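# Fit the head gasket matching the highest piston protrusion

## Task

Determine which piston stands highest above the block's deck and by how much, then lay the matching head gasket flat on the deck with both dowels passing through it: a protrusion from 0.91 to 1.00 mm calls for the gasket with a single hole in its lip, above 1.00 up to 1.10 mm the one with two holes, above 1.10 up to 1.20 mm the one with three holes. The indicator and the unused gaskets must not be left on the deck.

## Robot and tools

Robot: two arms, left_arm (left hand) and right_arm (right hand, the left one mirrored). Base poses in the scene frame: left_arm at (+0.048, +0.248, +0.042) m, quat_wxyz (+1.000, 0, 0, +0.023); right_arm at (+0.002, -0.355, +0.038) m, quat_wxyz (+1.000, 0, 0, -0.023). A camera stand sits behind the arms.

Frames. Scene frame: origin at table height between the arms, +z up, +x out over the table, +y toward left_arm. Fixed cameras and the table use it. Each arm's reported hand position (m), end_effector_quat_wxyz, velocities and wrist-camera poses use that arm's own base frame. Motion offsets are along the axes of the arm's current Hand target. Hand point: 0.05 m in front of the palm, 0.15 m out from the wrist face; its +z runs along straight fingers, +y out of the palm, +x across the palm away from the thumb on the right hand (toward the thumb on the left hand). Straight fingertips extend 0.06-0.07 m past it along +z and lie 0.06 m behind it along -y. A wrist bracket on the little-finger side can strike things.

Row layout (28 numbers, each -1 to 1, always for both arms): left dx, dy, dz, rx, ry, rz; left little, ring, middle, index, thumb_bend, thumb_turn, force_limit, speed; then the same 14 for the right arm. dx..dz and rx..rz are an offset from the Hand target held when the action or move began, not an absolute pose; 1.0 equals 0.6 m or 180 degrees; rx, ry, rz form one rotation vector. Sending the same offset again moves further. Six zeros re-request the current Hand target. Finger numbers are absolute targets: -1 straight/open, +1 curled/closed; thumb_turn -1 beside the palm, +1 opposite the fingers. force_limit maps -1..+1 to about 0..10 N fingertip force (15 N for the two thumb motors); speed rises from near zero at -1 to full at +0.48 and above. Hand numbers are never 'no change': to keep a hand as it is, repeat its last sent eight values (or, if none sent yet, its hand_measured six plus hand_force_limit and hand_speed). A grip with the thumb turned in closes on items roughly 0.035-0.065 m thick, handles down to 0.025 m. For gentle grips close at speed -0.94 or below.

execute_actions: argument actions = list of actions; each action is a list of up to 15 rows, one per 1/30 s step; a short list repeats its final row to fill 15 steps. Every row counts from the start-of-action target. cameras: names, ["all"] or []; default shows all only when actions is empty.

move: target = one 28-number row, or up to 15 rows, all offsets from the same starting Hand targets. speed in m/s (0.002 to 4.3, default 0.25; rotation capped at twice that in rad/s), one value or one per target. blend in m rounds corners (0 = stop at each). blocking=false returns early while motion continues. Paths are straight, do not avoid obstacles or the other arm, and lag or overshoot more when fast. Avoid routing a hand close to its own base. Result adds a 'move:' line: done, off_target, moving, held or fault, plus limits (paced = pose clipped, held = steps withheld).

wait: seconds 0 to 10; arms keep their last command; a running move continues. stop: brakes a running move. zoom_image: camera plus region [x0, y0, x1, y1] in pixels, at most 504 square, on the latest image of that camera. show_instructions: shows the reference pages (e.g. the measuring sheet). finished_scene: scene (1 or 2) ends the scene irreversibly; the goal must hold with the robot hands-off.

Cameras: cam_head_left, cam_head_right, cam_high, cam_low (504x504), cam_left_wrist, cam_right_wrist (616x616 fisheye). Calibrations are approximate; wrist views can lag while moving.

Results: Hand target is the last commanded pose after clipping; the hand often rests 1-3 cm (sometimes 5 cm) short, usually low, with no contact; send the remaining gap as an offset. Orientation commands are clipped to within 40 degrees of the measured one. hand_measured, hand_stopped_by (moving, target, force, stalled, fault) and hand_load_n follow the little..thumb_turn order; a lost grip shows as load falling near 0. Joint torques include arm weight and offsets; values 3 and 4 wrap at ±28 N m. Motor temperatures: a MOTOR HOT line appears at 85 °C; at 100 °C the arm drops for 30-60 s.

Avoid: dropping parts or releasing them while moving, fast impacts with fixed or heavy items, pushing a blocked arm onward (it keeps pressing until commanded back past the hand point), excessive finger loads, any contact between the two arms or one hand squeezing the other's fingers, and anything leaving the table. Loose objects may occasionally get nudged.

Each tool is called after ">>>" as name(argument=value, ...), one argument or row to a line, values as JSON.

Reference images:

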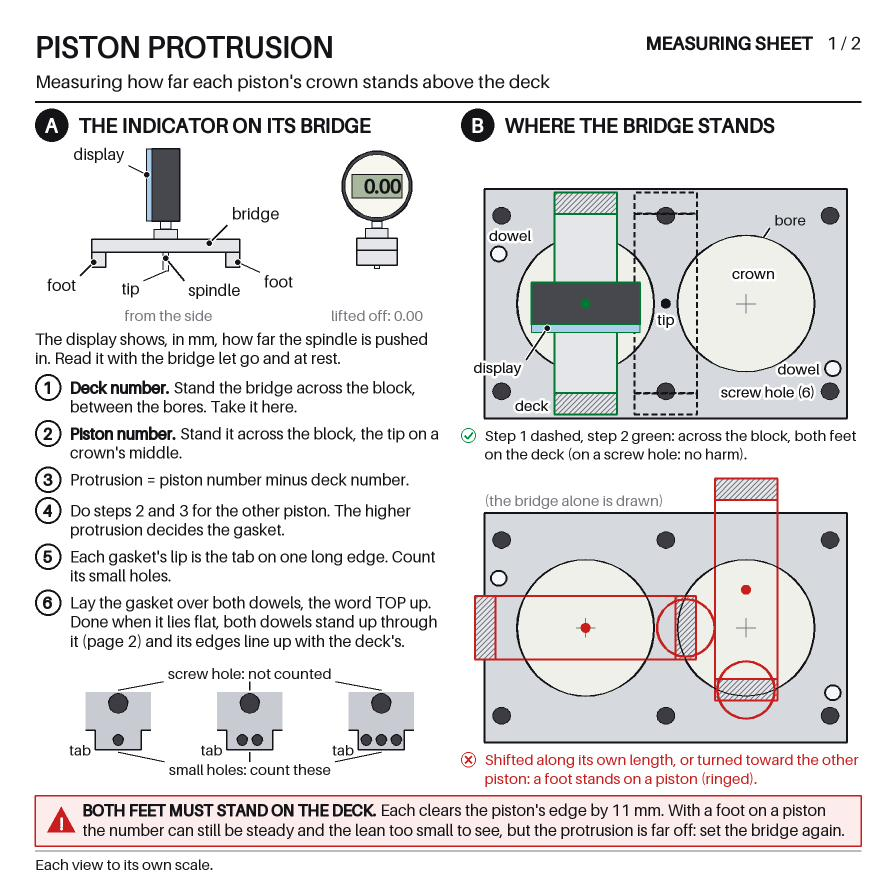

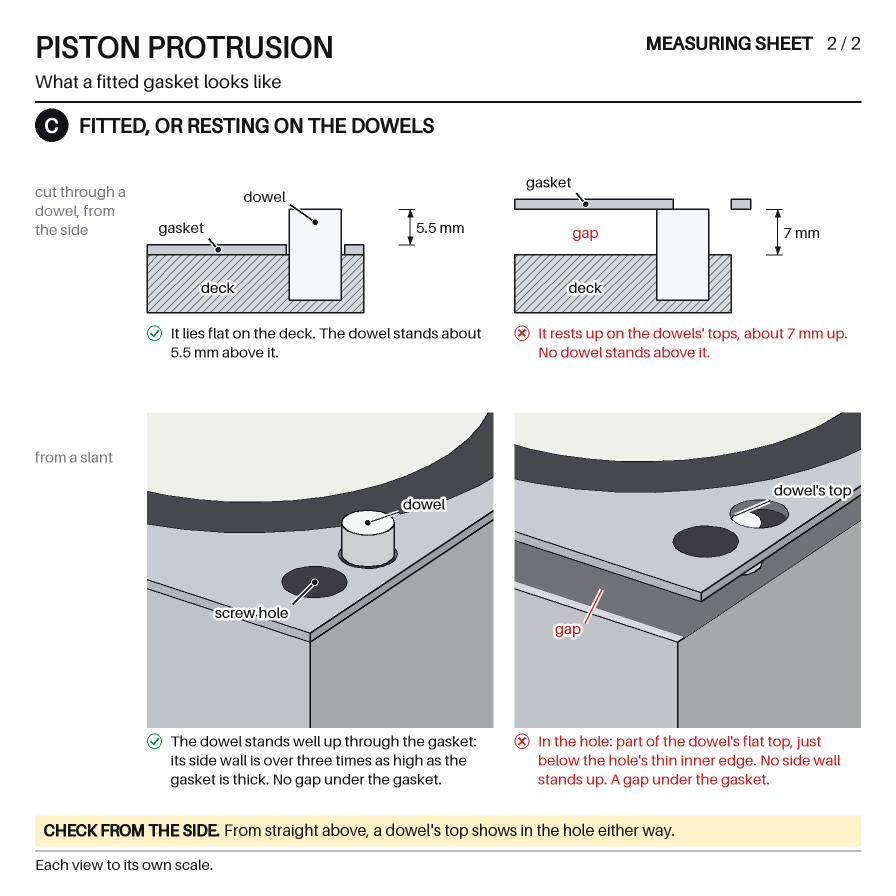

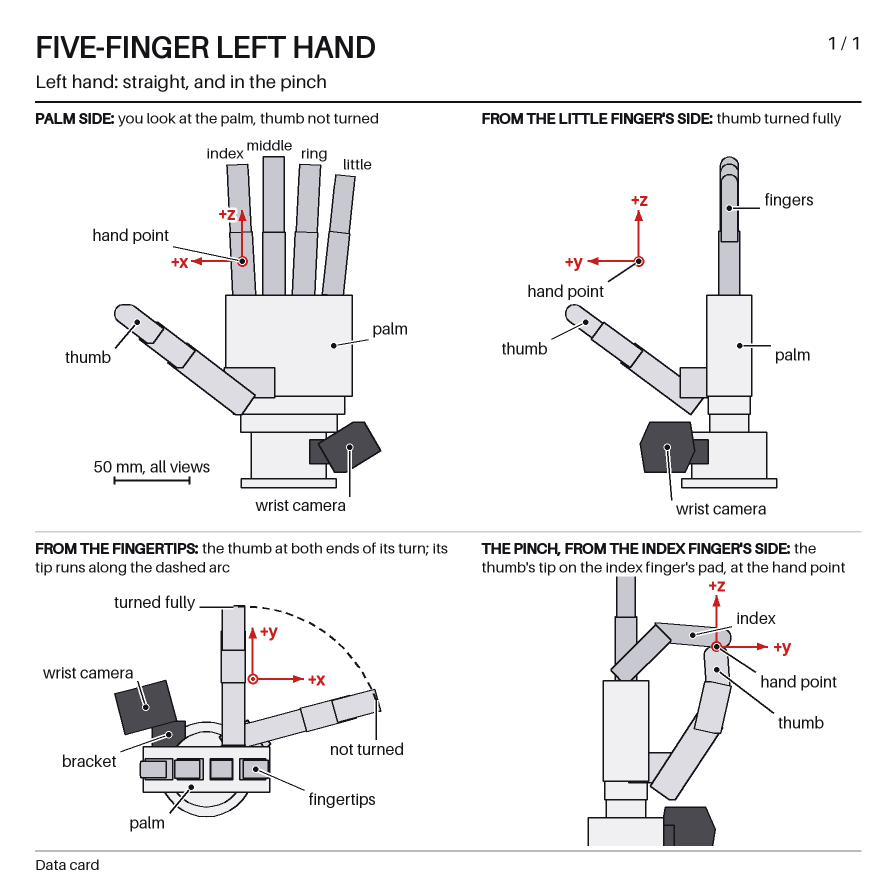

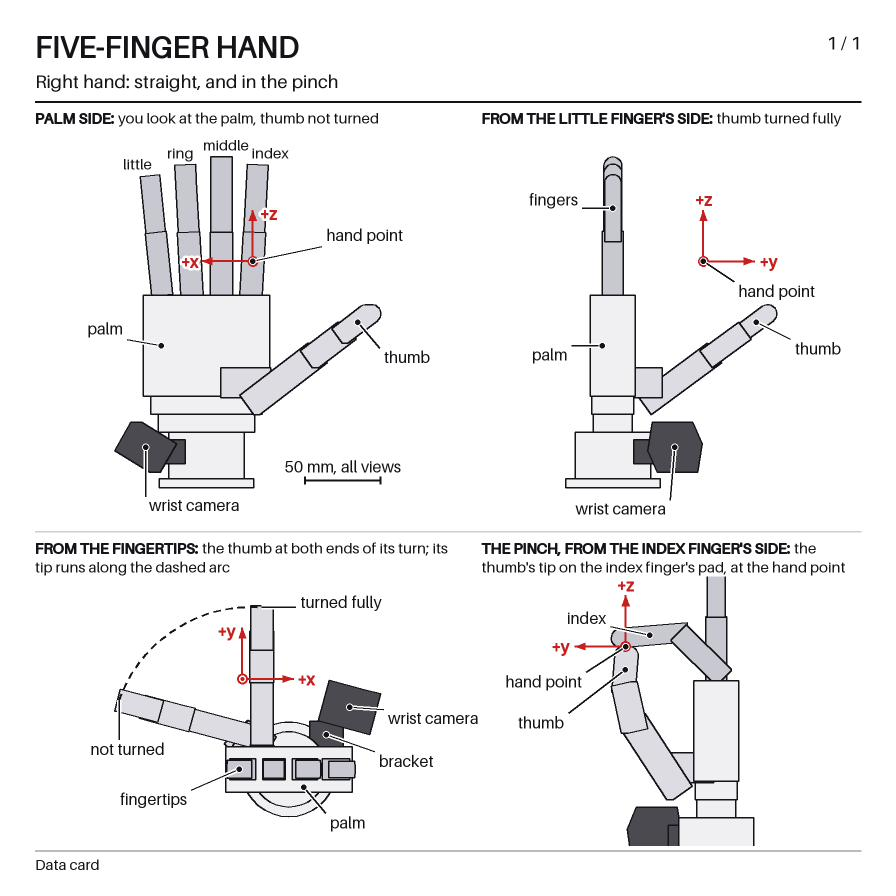

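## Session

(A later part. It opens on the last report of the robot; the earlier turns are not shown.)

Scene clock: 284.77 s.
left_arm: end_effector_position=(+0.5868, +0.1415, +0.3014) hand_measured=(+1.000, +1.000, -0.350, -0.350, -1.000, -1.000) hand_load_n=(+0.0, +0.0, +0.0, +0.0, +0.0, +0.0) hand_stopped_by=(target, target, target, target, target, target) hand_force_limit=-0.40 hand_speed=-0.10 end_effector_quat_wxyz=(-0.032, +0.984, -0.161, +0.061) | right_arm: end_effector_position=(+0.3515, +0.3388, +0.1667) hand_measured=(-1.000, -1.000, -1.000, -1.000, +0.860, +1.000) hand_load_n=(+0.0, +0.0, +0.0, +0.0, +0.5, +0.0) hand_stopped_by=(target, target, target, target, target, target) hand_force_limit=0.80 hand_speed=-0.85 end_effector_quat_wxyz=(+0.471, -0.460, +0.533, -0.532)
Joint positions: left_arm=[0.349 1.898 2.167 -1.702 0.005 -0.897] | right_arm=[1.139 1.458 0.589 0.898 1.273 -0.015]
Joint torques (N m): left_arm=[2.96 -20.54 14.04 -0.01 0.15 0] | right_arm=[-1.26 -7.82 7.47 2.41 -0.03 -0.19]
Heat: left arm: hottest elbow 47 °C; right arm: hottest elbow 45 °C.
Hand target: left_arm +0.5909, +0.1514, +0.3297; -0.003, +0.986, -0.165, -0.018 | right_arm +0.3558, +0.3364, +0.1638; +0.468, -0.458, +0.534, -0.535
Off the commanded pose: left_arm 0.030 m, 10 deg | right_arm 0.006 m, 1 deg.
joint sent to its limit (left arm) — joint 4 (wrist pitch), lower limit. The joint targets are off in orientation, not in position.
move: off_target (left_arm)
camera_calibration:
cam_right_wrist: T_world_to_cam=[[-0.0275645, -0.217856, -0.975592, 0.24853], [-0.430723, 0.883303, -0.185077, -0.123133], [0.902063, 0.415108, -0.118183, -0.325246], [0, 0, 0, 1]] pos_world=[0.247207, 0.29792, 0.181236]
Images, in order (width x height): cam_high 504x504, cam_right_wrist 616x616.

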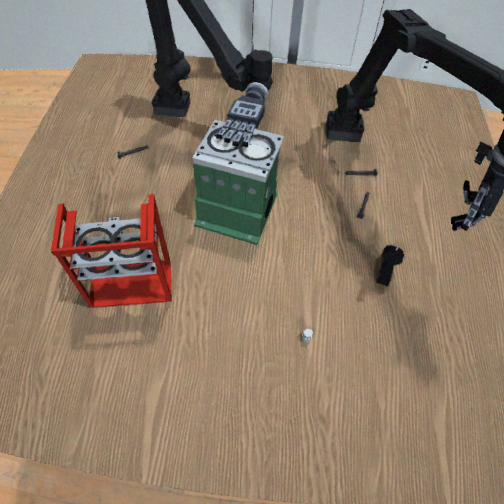

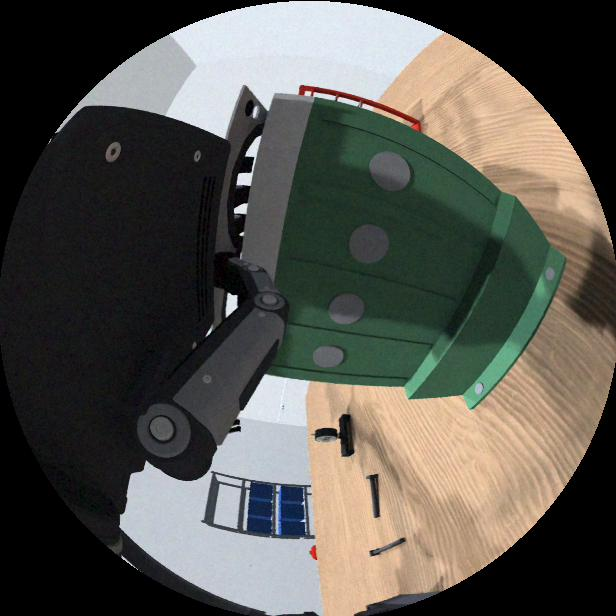

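>>> move(
  target=[0,0,0,0,0,0,1,1,-0.35,-0.35,-1,-1,-0.4,-0.1,0,0,0,0,0,0,-1,-1,-1,-1,0.72,1,0.8,-0.85],
  speed=0.03,
  cameras=["cam_right_wrist", "cam_high", "cam_head_left"],
)

>>> zoom_image(
  camera="cam_right_wrist",
  region=[200, 80, 380, 260],
)

>>> zoom_image(
  camera="cam_high",
  region=[180, 95, 290, 205],
)

>>> zoom_image(
  camera="cam_head_left",
  region=[240, 180, 370, 310],
)

Scene clock: 286.03 s.
left_arm: end_effector_position=(+0.5868, +0.1415, +0.3014) hand_measured=(+1.000, +1.000, -0.350, -0.350, -1.000, -1.000) hand_load_n=(+0.0, +0.0, +0.0, +0.0, -0.5, +0.5) hand_stopped_by=(target, target, target, target, target, target) hand_force_limit=-0.40 hand_speed=-0.10 end_effector_quat_wxyz=(-0.032, +0.984, -0.161, +0.061) | right_arm: end_effector_position=(+0.3515, +0.3389, +0.1668) hand_measured=(-1.000, -1.000, -1.000, -1.000, +0.720, +1.000) hand_load_n=(+0.0, +0.0, +0.0, +0.0, +0.5, +0.0) hand_stopped_by=(target, target, target, target, target, target) hand_force_limit=0.80 hand_speed=-0.85 end_effector_quat_wxyz=(+0.471, -0.460, +0.533, -0.532)
Joint positions: left_arm=[0.349 1.898 2.167 -1.702 0.005 -0.897] | right_arm=[1.139 1.458 0.589 0.899 1.273 -0.015]
Joint torques (N m): left_arm=[2.96 -20.54 14.04 0.01 0.15 0] | right_arm=[-1.14 -8 7.5 2.4 -0.02 -0.19]
Heat: left arm: hottest elbow 47 °C; right arm: hottest elbow 45 °C.
Hand target: left_arm +0.5909, +0.1514, +0.3297; -0.003, +0.986, -0.165, -0.018 | right_arm +0.3558, +0.3364, +0.1638; +0.468, -0.457, +0.534, -0.535
Off the commanded pose: left_arm 0.030 m, 10 deg | right_arm 0.006 m, 1 deg.
joint sent to its limit (left arm) — joint 4 (wrist pitch), lower limit. The joint targets are off in orientation, not in position.
move: off_target (left_arm)
camera_calibration:
cam_right_wrist: T_world_to_cam=[[-0.0272351, -0.217149, -0.975758, 0.24827], [-0.430648, 0.883443, -0.184585, -0.123281], [0.902109, 0.415181, -0.117576, -0.325388], [0, 0, 0, 1]] pos_world=[0.247207, 0.297919, 0.181238]
Images, in order (width x height): cam_head_left 504x504, cam_high 504x504, cam_right_wrist 616x616.

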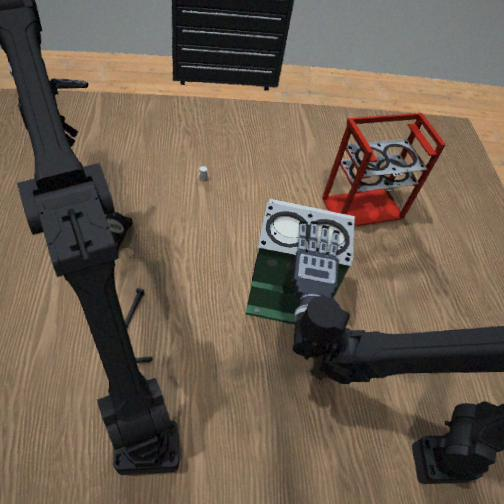

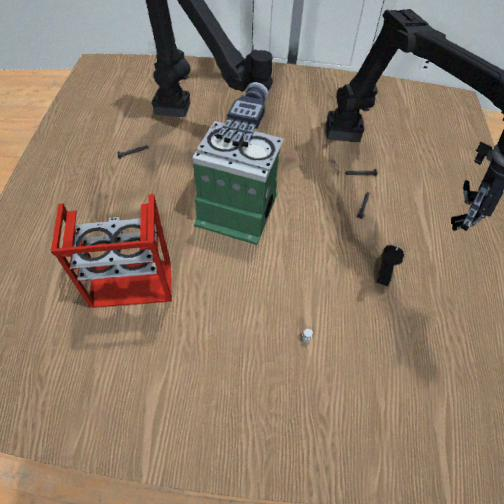

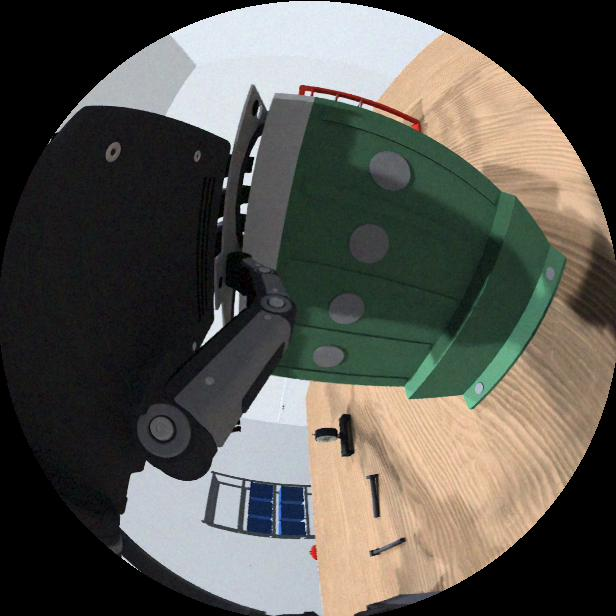

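Scaled by 2.800 from the camera's 616x616 image, which has a finer 880x880 frame.

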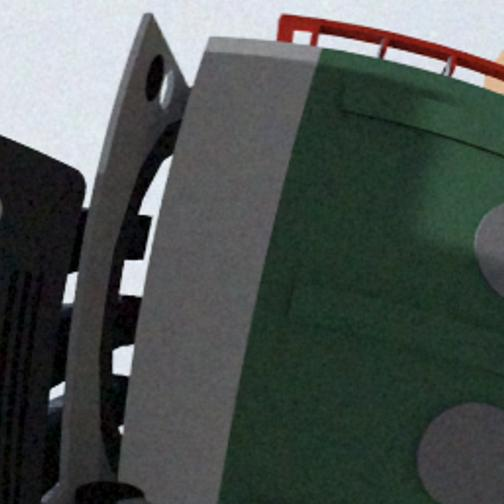

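Scaled by 4.582 from the camera's 504x504 image, which has a finer 720x720 frame.

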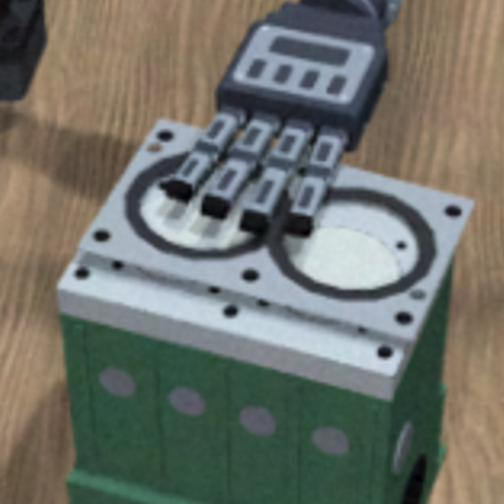

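Scaled by 3.877 from the camera's 504x504 image, which has a finer 720x720 frame.

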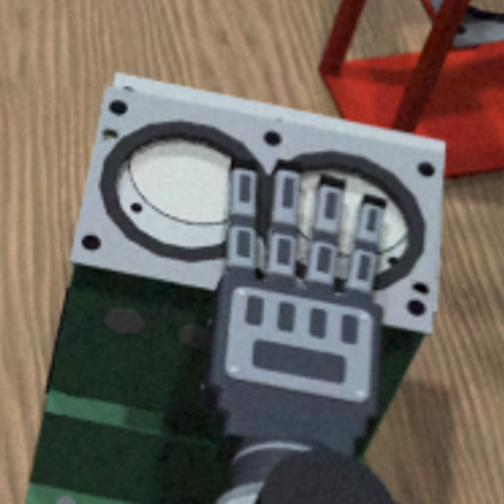

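>>> move(
  target=[0,0,0,0,0,0,1,1,-0.35,-0.35,-1,-1,-0.4,-0.1,0,0,-0.03,0,0,0,-1,-1,-1,-1,0.72,1,0.8,-0.85],
  speed=0.03,
  cameras=["cam_right_wrist", "cam_high"],
)

>>> zoom_image(
  camera="cam_right_wrist",
  region=[190, 180, 320, 310],
)

>>> zoom_image(
  camera="cam_high",
  region=[180, 95, 290, 205],
)

Scene clock: 287.67 s.
left_arm: end_effector_position=(+0.5868, +0.1415, +0.3014) hand_measured=(+1.000, +1.000, -0.350, -0.350, -1.000, -1.000) hand_load_n=(+0.0, +0.0, +0.0, +0.0, +0.0, +0.0) hand_stopped_by=(target, target, target, target, target, target) hand_force_limit=-0.40 hand_speed=-0.10 end_effector_quat_wxyz=(-0.032, +0.984, -0.161, +0.061) | right_arm: end_effector_position=(+0.3416, +0.3354, +0.1632) hand_measured=(-1.000, -1.000, -1.000, -1.000, +0.720, +1.000) hand_load_n=(+0.0, +0.0, +0.0, +0.0, +0.5, +0.0) hand_stopped_by=(target, target, target, target, target, target) hand_force_limit=0.80 hand_speed=-0.85 end_effector_quat_wxyz=(+0.464, -0.457, +0.536, -0.537)
Joint positions: left_arm=[0.349 1.898 2.167 -1.702 0.005 -0.897] | right_arm=[1.164 1.458 0.577 0.909 1.316 -0.02]
Joint torques (N m): left_arm=[2.96 -20.54 14.04 0.01 0.15 0] | right_arm=[0.32 -8.7 7.32 2.37 0.12 -0.21]
Heat: left arm: hottest elbow 47 °C; right arm: hottest elbow 44 °C.
Hand target: left_arm +0.5909, +0.1514, +0.3297; -0.003, +0.986, -0.165, -0.018 | right_arm +0.3380, +0.3389, +0.1636; +0.468, -0.458, +0.534, -0.535
Off the commanded pose: left_arm 0.030 m, 10 deg | right_arm 0.005 m, 1 deg.
joint sent to its limit (left arm) — joint 4 (wrist pitch), lower limit. The joint targets are off in orientation, not in position.
move: off_target (left_arm)
camera_calibration:
cam_right_wrist: T_world_to_cam=[[-0.0336997, -0.222253, -0.974406, 0.247422], [-0.4148, 0.890134, -0.188686, -0.132114], [0.909289, 0.397825, -0.122188, -0.311346], [0, 0, 0, 1]] pos_world=[0.23664, 0.296451, 0.178119]
Images, in order (width x height): cam_high 504x504, cam_right_wrist 616x616.

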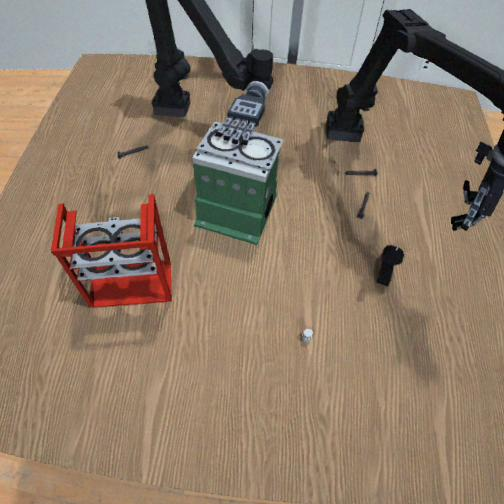

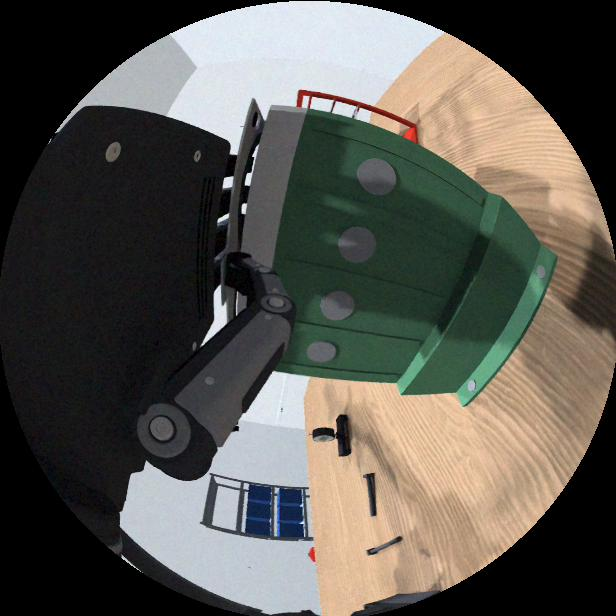

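Scaled by 3.877 from the camera's 616x616 image, which has a finer 880x880 frame.

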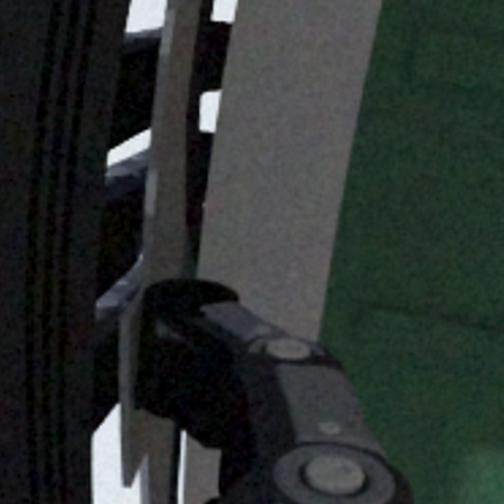

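Scaled by 4.582 from the camera's 504x504 image, which has a finer 720x720 frame.

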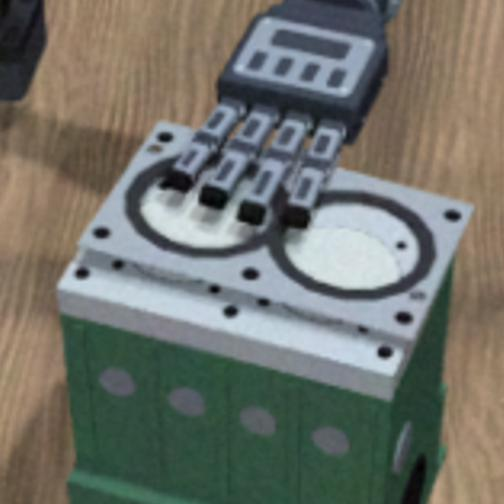

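>>> move(
  target=[0,0,0,0,0,0,1,1,-0.35,-0.35,-1,-1,-0.4,-0.1,-0.0153,-0.0067,-0.0105,0,0,0,-1,-1,-1,-1,0.72,1,0.8,-0.85],
  speed=0.03,
  cameras=["cam_right_wrist", "cam_high"],
)

>>> zoom_image(
  camera="cam_right_wrist",
  region=[190, 180, 320, 310],
)

>>> zoom_image(
  camera="cam_high",
  region=[180, 95, 290, 205],
)

Scene clock: 289.23 s.
left_arm: end_effector_position=(+0.5868, +0.1415, +0.3014) hand_measured=(+1.000, +1.000, -0.350, -0.350, -1.000, -1.000) hand_load_n=(+0.0, +0.0, +0.0, +0.0, +0.0, +0.0) hand_stopped_by=(target, target, target, target, target, target) hand_force_limit=-0.40 hand_speed=-0.10 end_effector_quat_wxyz=(-0.032, +0.984, -0.161, +0.061) | right_arm: end_effector_position=(+0.3341, +0.3381, +0.1629) hand_measured=(-1.000, -1.000, -1.000, -1.000, +0.720, +1.000) hand_load_n=(+0.0, +0.0, +0.0, +0.0, +0.0, +0.0) hand_stopped_by=(target, target, target, target, target, target) hand_force_limit=0.80 hand_speed=-0.85 end_effector_quat_wxyz=(+0.463, -0.458, +0.536, -0.538)
Joint positions: left_arm=[0.349 1.898 2.167 -1.702 0.005 -0.897] | right_arm=[1.186 1.458 0.577 0.909 1.339 -0.024]
Joint torques (N m): left_arm=[2.9 -20.48 14.04 -0.01 0.15 0] | right_arm=[0.09 -8.23 9.14 1.95 0.1 -0.2]
Heat: left arm: hottest elbow 47 °C; right arm: hottest elbow 44 °C.
Hand target: left_arm +0.5909, +0.1514, +0.3297; -0.003, +0.986, -0.165, -0.018 | right_arm +0.3331, +0.3488, +0.1676; +0.468, -0.458, +0.534, -0.535
Off the commanded pose: left_arm 0.030 m, 10 deg | right_arm 0.012 m, 1 deg.
joint sent to its limit (left arm) — joint 4 (wrist pitch), lower limit. The joint targets are off in orientation, not in position.
move: off_target (left_arm, right_arm)
camera_calibration:
cam_right_wrist: T_world_to_cam=[[-0.0350876, -0.226067, -0.97348, 0.249195], [-0.414333, 0.889712, -0.19168, -0.137237], [0.909449, 0.396619, -0.124885, -0.304867], [0, 0, 0, 1]] pos_world=[0.229143, 0.299352, 0.178207]
Images, in order (width x height): cam_high 504x504, cam_right_wrist 616x616.

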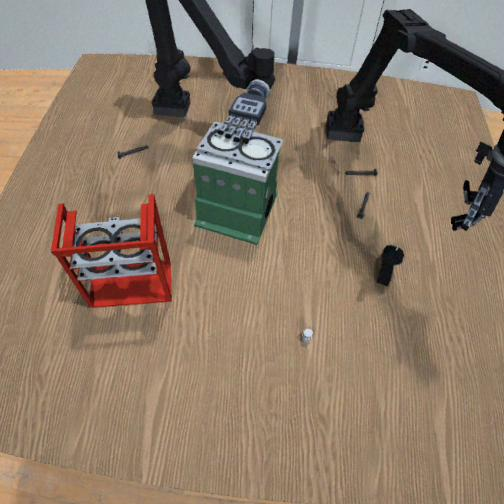

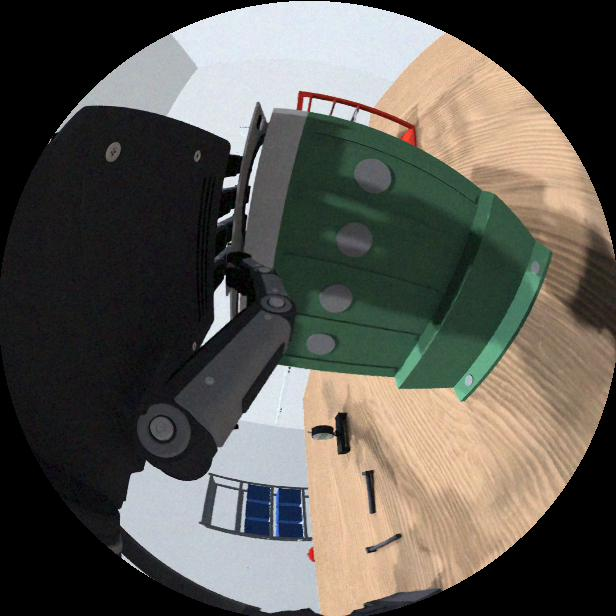

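Scaled by 3.877 from the camera's 616x616 image, which has a finer 880x880 frame.

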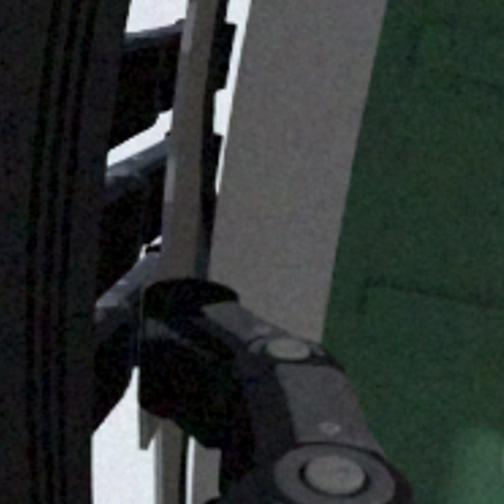

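Scaled by 4.582 from the camera's 504x504 image, which has a finer 720x720 frame.

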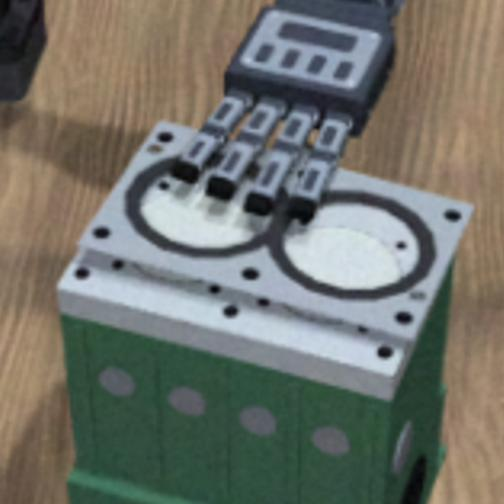

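>>> move(
  target=[0,0,0,0,0,0,1,1,-0.35,-0.35,-1,-1,-0.4,-0.1,-0.0062,0,0.0225,0,0,0,-1,-1,-1,-1,0.72,1,0.8,-0.85],
  speed=0.03,
  cameras=["cam_right_wrist", "cam_high"],
)

>>> zoom_image(
  camera="cam_right_wrist",
  region=[190, 180, 320, 310],
)

>>> zoom_image(
  camera="cam_high",
  region=[180, 95, 290, 205],
)

Scene clock: 291.30 s.
left_arm: end_effector_position=(+0.5868, +0.1415, +0.3014) hand_measured=(+1.000, +1.000, -0.350, -0.350, -1.000, -1.000) hand_load_n=(+0.0, +0.0, +0.0, +0.0, +0.0, +0.0) hand_stopped_by=(target, target, target, target, target, target) hand_force_limit=-0.40 hand_speed=-0.10 end_effector_quat_wxyz=(-0.032, +0.984, -0.161, +0.061) | right_arm: end_effector_position=(+0.3366, +0.3414, +0.1602) hand_measured=(-1.000, -1.000, -1.000, -1.000, +0.720, +1.000) hand_load_n=(+0.0, +0.0, +0.0, +0.0, +0.0, +0.0) hand_stopped_by=(target, target, target, target, target, target) hand_force_limit=0.80 hand_speed=-0.85 end_effector_quat_wxyz=(+0.466, -0.466, +0.529, -0.534)
Joint positions: left_arm=[0.349 1.898 2.167 -1.702 0.005 -0.897] | right_arm=[1.179 1.465 0.577 0.909 1.311 -0.025]
Joint torques (N m): left_arm=[2.9 -20.48 14.04 -0.01 0.15 0] | right_arm=[-1.44 -7.47 10.77 1.66 -0.03 -0.16]
Heat: left arm: hottest elbow 47 °C; right arm: hottest elbow 44 °C.
Hand target: left_arm +0.5909, +0.1514, +0.3297; -0.003, +0.986, -0.165, -0.018 | right_arm +0.3469, +0.3506, +0.1679; +0.468, -0.458, +0.534, -0.535
Off the commanded pose: left_arm 0.030 m, 10 deg | right_arm 0.016 m, 1 deg.
joint sent to its limit (left arm) — joint 4 (wrist pitch), lower limit. The joint targets are off in orientation, not in position.
move: off_target (left_arm, right_arm)
camera_calibration:
cam_right_wrist: T_world_to_cam=[[-0.0322176, -0.233948, -0.971715, 0.248714], [-0.433281, 0.879386, -0.197353, -0.128841], [0.900683, 0.414667, -0.129697, -0.311232], [0, 0, 0, 1]] pos_world=[0.23251, 0.300545, 0.175886]
Images, in order (width x height): cam_high 504x504, cam_right_wrist 616x616.

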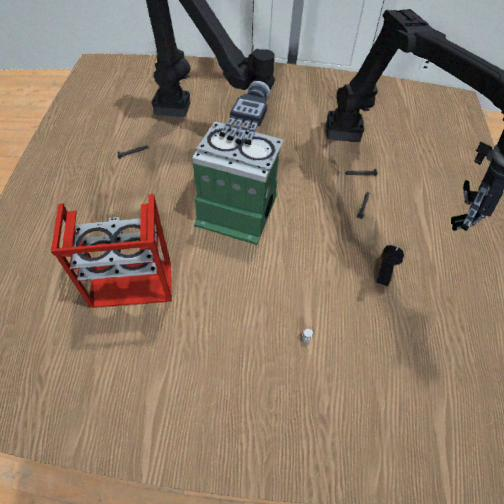

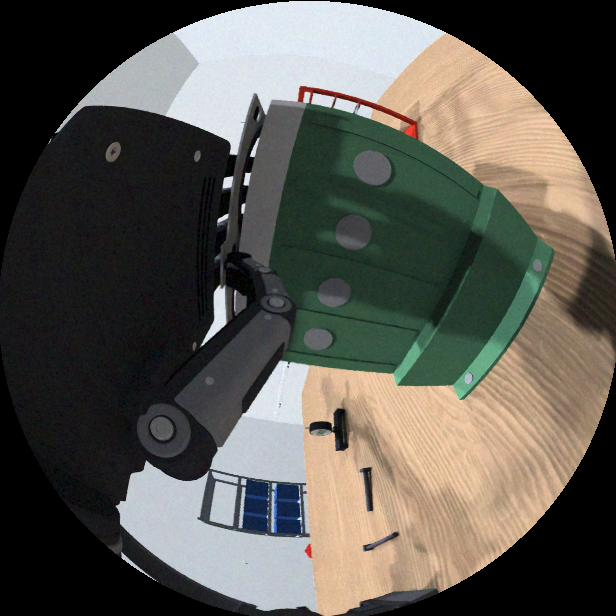

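Scaled by 3.877 from the camera's 616x616 image, which has a finer 880x880 frame.

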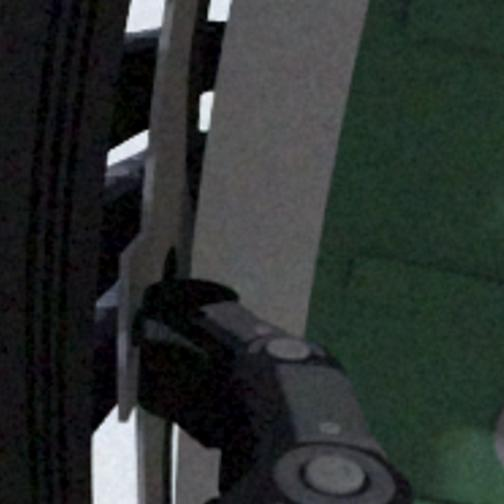

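Scaled by 4.582 from the camera's 504x504 image, which has a finer 720x720 frame.

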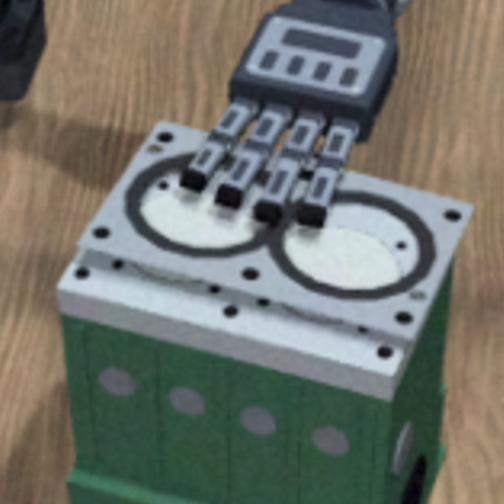

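>>> move(
  target=[0,0,0,0,0,0,1,1,-0.35,-0.35,-1,-1,-0.4,-0.1,0,0,0,0,0,0,-1,-1,-1,-1,1,1,-0.2,-0.85],
  speed=0.03,
  cameras=["cam_right_wrist", "cam_high"],
)

>>> zoom_image(
  camera="cam_right_wrist",
  region=[190, 180, 320, 310],
)

>>> zoom_image(
  camera="cam_high",
  region=[180, 95, 290, 205],
)

Scene clock: 293.57 s.
left_arm: end_effector_position=(+0.5868, +0.1415, +0.3014) hand_measured=(+1.000, +1.000, -0.350, -0.350, -1.000, -1.000) hand_load_n=(+0.0, +0.0, +0.0, +0.0, +0.0, +0.0) hand_stopped_by=(target, target, target, target, target, target) hand_force_limit=-0.40 hand_speed=-0.10 end_effector_quat_wxyz=(-0.032, +0.984, -0.161, +0.061) | right_arm: end_effector_position=(+0.3368, +0.3412, +0.1604) hand_measured=(-1.000, -1.000, -1.000, -1.000, +0.930, +1.000) hand_load_n=(+0.0, +0.0, +0.0, +0.0, +7.5, +1.5) hand_stopped_by=(target, target, target, target, force, target) hand_force_limit=-0.20 hand_speed=-0.85 end_effector_quat_wxyz=(+0.465, -0.467, +0.528, -0.536)
Joint positions: left_arm=[0.349 1.898 2.167 -1.702 0.005 -0.897] | right_arm=[1.178 1.465 0.578 0.909 1.311 -0.031]
Joint torques (N m): left_arm=[2.96 -20.54 14.04 -0.01 0.15 0] | right_arm=[-1.67 -7.71 10.58 1.77 -0.08 -0.14]
Heat: left arm: hottest elbow 47 °C; right arm: hottest elbow 44 °C.
Hand target: left_arm +0.5909, +0.1514, +0.3297; -0.003, +0.986, -0.165, -0.018 | right_arm +0.3470, +0.3505, +0.1678; +0.468, -0.458, +0.534, -0.535
Off the commanded pose: left_arm 0.030 m, 10 deg | right_arm 0.016 m, 1 deg.
joint sent to its limit (left arm) — joint 4 (wrist pitch), lower limit. The joint targets are off in orientation, not in position.
move: off_target (left_arm, right_arm)
camera_calibration:
cam_right_wrist: T_world_to_cam=[[-0.0327284, -0.238369, -0.970623, 0.250453], [-0.432668, 0.878808, -0.201231, -0.127944], [0.900959, 0.413372, -0.131896, -0.310637], [0, 0, 0, 1]] pos_world=[0.232711, 0.300547, 0.176377]
Images, in order (width x height): cam_high 504x504, cam_right_wrist 616x616.

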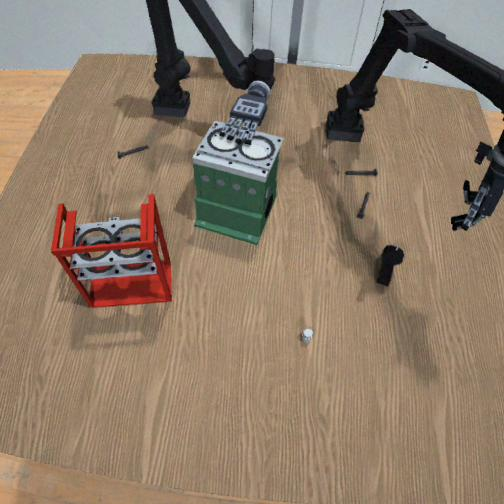

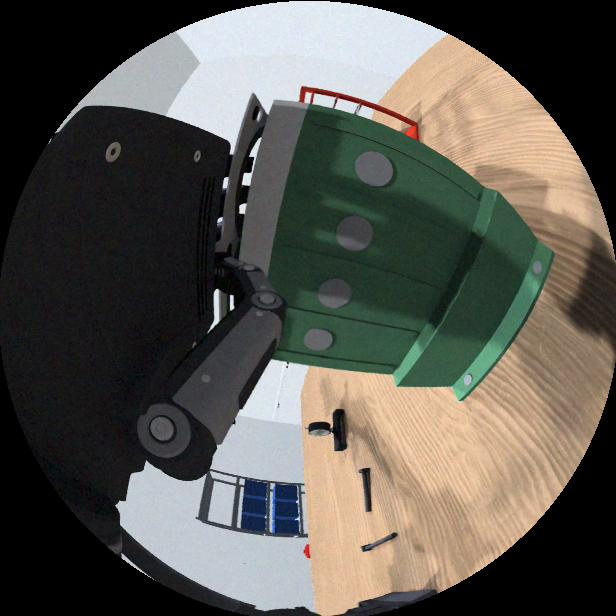

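Scaled by 3.877 from the camera's 616x616 image, which has a finer 880x880 frame.

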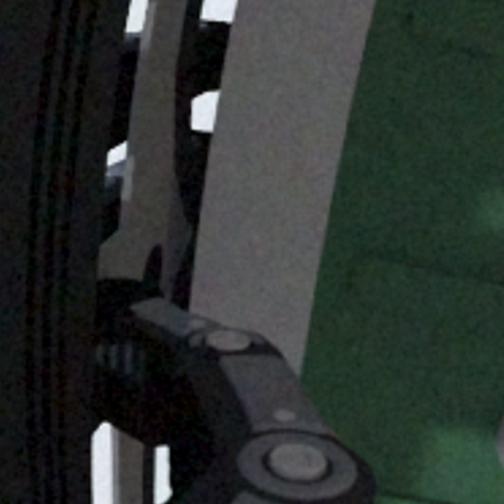

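Scaled by 4.582 from the camera's 504x504 image, which has a finer 720x720 frame.

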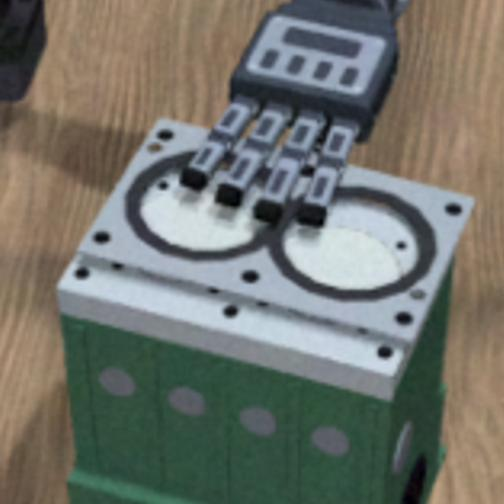

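>>> move(
  target=[
    [0,0,0,0,0,0,1,1,-0.35,-0.35,-1,-1,-0.4,-0.1,0,0,0,0,0,0,-1,-1,-1,-1,0.72,1,-0.2,-0.7],
    [0,0,0,0,0,0,1,1,-0.35,-0.35,-1,-1,-0.4,-0.1,0.001,0,0.0117,0,0,0,-1,-1,-1,-1,0.72,1,-0.2,-0.85],
  ],
  speed=0.03,
  cameras=["cam_right_wrist", "cam_high"],
)

>>> zoom_image(
  camera="cam_right_wrist",
  region=[190, 180, 320, 310],
)

>>> zoom_image(
  camera="cam_high",
  region=[180, 95, 290, 205],
)

Scene clock: 296.13 s.
left_arm: end_effector_position=(+0.5868, +0.1415, +0.3014) hand_measured=(+1.000, +1.000, -0.350, -0.350, -1.000, -1.000) hand_load_n=(+0.0, +0.0, +0.0, +0.0, +0.0, +0.0) hand_stopped_by=(target, target, target, target, target, target) hand_force_limit=-0.40 hand_speed=-0.10 end_effector_quat_wxyz=(-0.032, +0.984, -0.161, +0.061) | right_arm: end_effector_position=(+0.3422, +0.3396, +0.1605) hand_measured=(-1.000, -1.000, -1.000, -1.000, +0.720, +1.000) hand_load_n=(+0.0, +0.0, +0.0, +0.0, +0.0, +0.0) hand_stopped_by=(target, target, target, target, target, target) hand_force_limit=-0.20 hand_speed=-0.85 end_effector_quat_wxyz=(+0.466, -0.468, +0.527, -0.535)
Joint positions: left_arm=[0.349 1.898 2.167 -1.702 0.005 -0.897] | right_arm=[1.162 1.465 0.578 0.909 1.292 -0.031]
Joint torques (N m): left_arm=[2.96 -20.54 14.04 -0.01 0.15 0] | right_arm=[-1.61 -7.41 10.89 1.68 -0.01 -0.11]
Heat: left arm: hottest elbow 48 °C; right arm: hottest elbow 44 °C.
Hand target: left_arm +0.5909, +0.1514, +0.3297; -0.003, +0.986, -0.165, -0.018 | right_arm +0.3537, +0.3491, +0.1679; +0.468, -0.458, +0.534, -0.535
Off the commanded pose: left_arm 0.030 m, 10 deg | right_arm 0.017 m, 1 deg.
joint sent to its limit (left arm) — joint 4 (wrist pitch), lower limit. The joint targets are off in orientation, not in position.
move: off_target (left_arm, right_arm); target 2's new numbers were sent with right_arm's hand 0.017 m and 1 deg from that target
camera_calibration:
cam_right_wrist: T_world_to_cam=[[-0.0315174, -0.238614, -0.970603, 0.250039], [-0.435638, 0.877273, -0.201524, -0.122584], [0.89957, 0.41648, -0.131599, -0.315402], [0, 0, 0, 1]] pos_world=[0.238205, 0.298561, 0.176478]
Images, in order (width x height): cam_high 504x504, cam_right_wrist 616x616.

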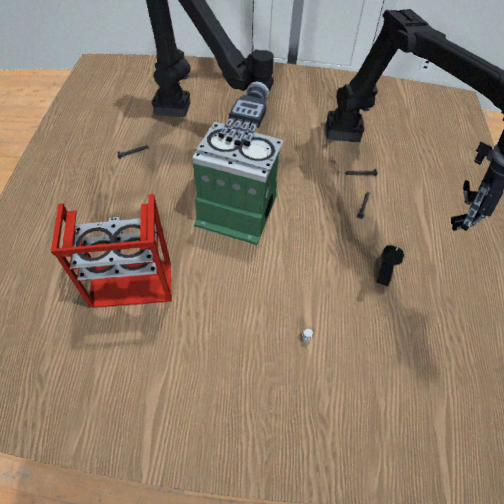

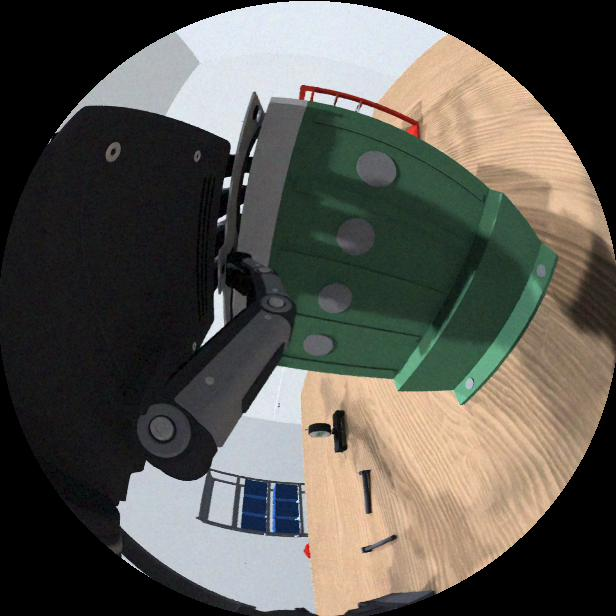

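Scaled by 3.877 from the camera's 616x616 image, which has a finer 880x880 frame.

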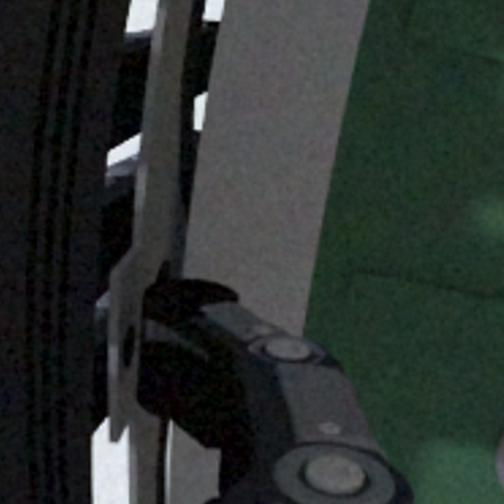

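Scaled by 4.582 from the camera's 504x504 image, which has a finer 720x720 frame.

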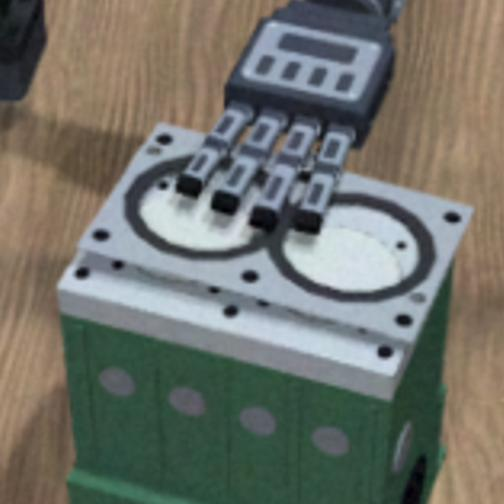

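>>> move(
  target=[0,0,0,0,0,0,1,1,-0.35,-0.35,-1,-1,-0.4,-0.1,0,0,0,0,0,0,-1,-1,-1,-1,1,1,-0.2,-0.85],
  speed=0.03,
  cameras=["cam_right_wrist", "cam_high"],
)

>>> zoom_image(
  camera="cam_right_wrist",
  region=[190, 180, 320, 310],
)

>>> zoom_image(
  camera="cam_high",
  region=[180, 95, 290, 205],
)

Scene clock: 297.57 s.
left_arm: end_effector_position=(+0.5868, +0.1415, +0.3014) hand_measured=(+1.000, +1.000, -0.350, -0.350, -1.000, -1.000) hand_load_n=(+0.0, +0.0, +0.0, +0.0, +0.0, +0.0) hand_stopped_by=(target, target, target, target, target, target) hand_force_limit=-0.40 hand_speed=-0.10 end_effector_quat_wxyz=(-0.032, +0.984, -0.161, +0.061) | right_arm: end_effector_position=(+0.3431, +0.3402, +0.1620) hand_measured=(-1.000, -1.000, -1.000, -1.000, +0.894, +1.000) hand_load_n=(+0.0, +0.0, +0.0, +0.0, +6.5, +0.5) hand_stopped_by=(target, target, target, target, force, target) hand_force_limit=-0.20 hand_speed=-0.85 end_effector_quat_wxyz=(+0.466, -0.466, +0.529, -0.535)
Joint positions: left_arm=[0.349 1.898 2.167 -1.702 0.005 -0.897] | right_arm=[1.161 1.465 0.582 0.909 1.293 -0.031]
Joint torques (N m): left_arm=[2.96 -20.48 14.04 0.01 0.15 0] | right_arm=[-1.38 -7.41 10.66 1.66 -0.05 -0.1]
Heat: left arm: hottest elbow 48 °C; right arm: hottest elbow 44 °C.
Hand target: left_arm +0.5909, +0.1514, +0.3297; -0.003, +0.986, -0.165, -0.018 | right_arm +0.3538, +0.3491, +0.1680; +0.468, -0.458, +0.534, -0.535
Off the commanded pose: left_arm 0.030 m, 10 deg | right_arm 0.015 m, 1 deg.
joint sent to its limit (left arm) — joint 4 (wrist pitch), lower limit. The joint targets are off in orientation, not in position.
move: off_target (left_arm, right_arm)
camera_calibration:
cam_right_wrist: T_world_to_cam=[[-0.0305863, -0.235184, -0.97147, 0.250333], [-0.433303, 0.87897, -0.199148, -0.124168], [0.900729, 0.41485, -0.12879, -0.31658], [0, 0, 0, 1]] pos_world=[0.239007, 0.299348, 0.177691]
Images, in order (width x height): cam_high 504x504, cam_right_wrist 616x616.

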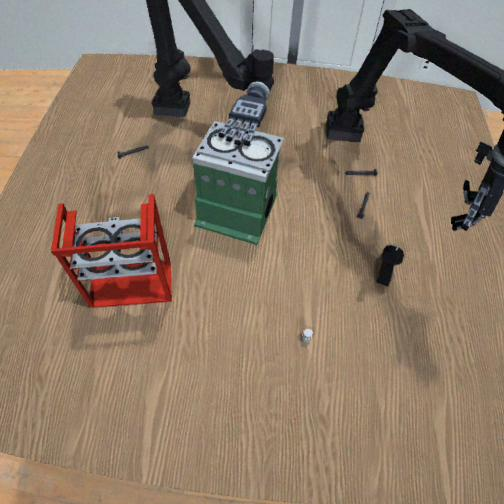

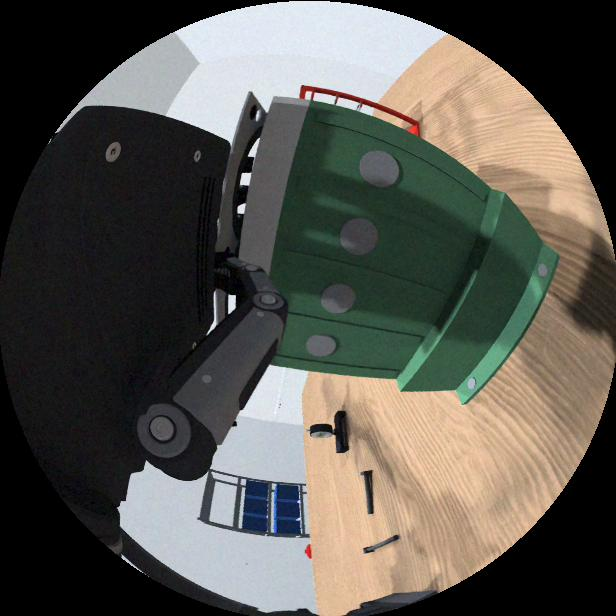

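Scaled by 3.877 from the camera's 616x616 image, which has a finer 880x880 frame.

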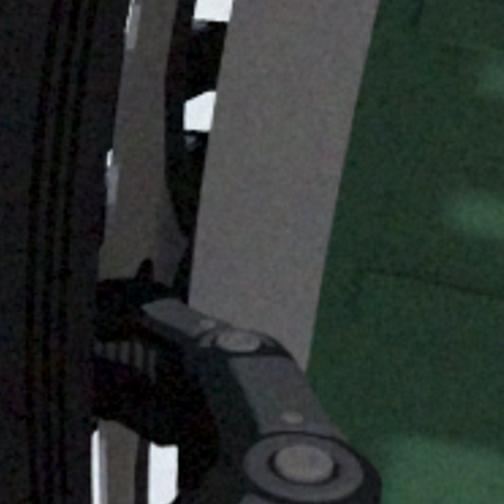

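Scaled by 4.582 from the camera's 504x504 image, which has a finer 720x720 frame.

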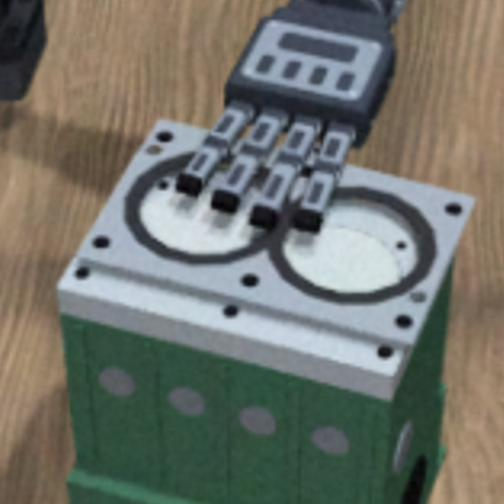

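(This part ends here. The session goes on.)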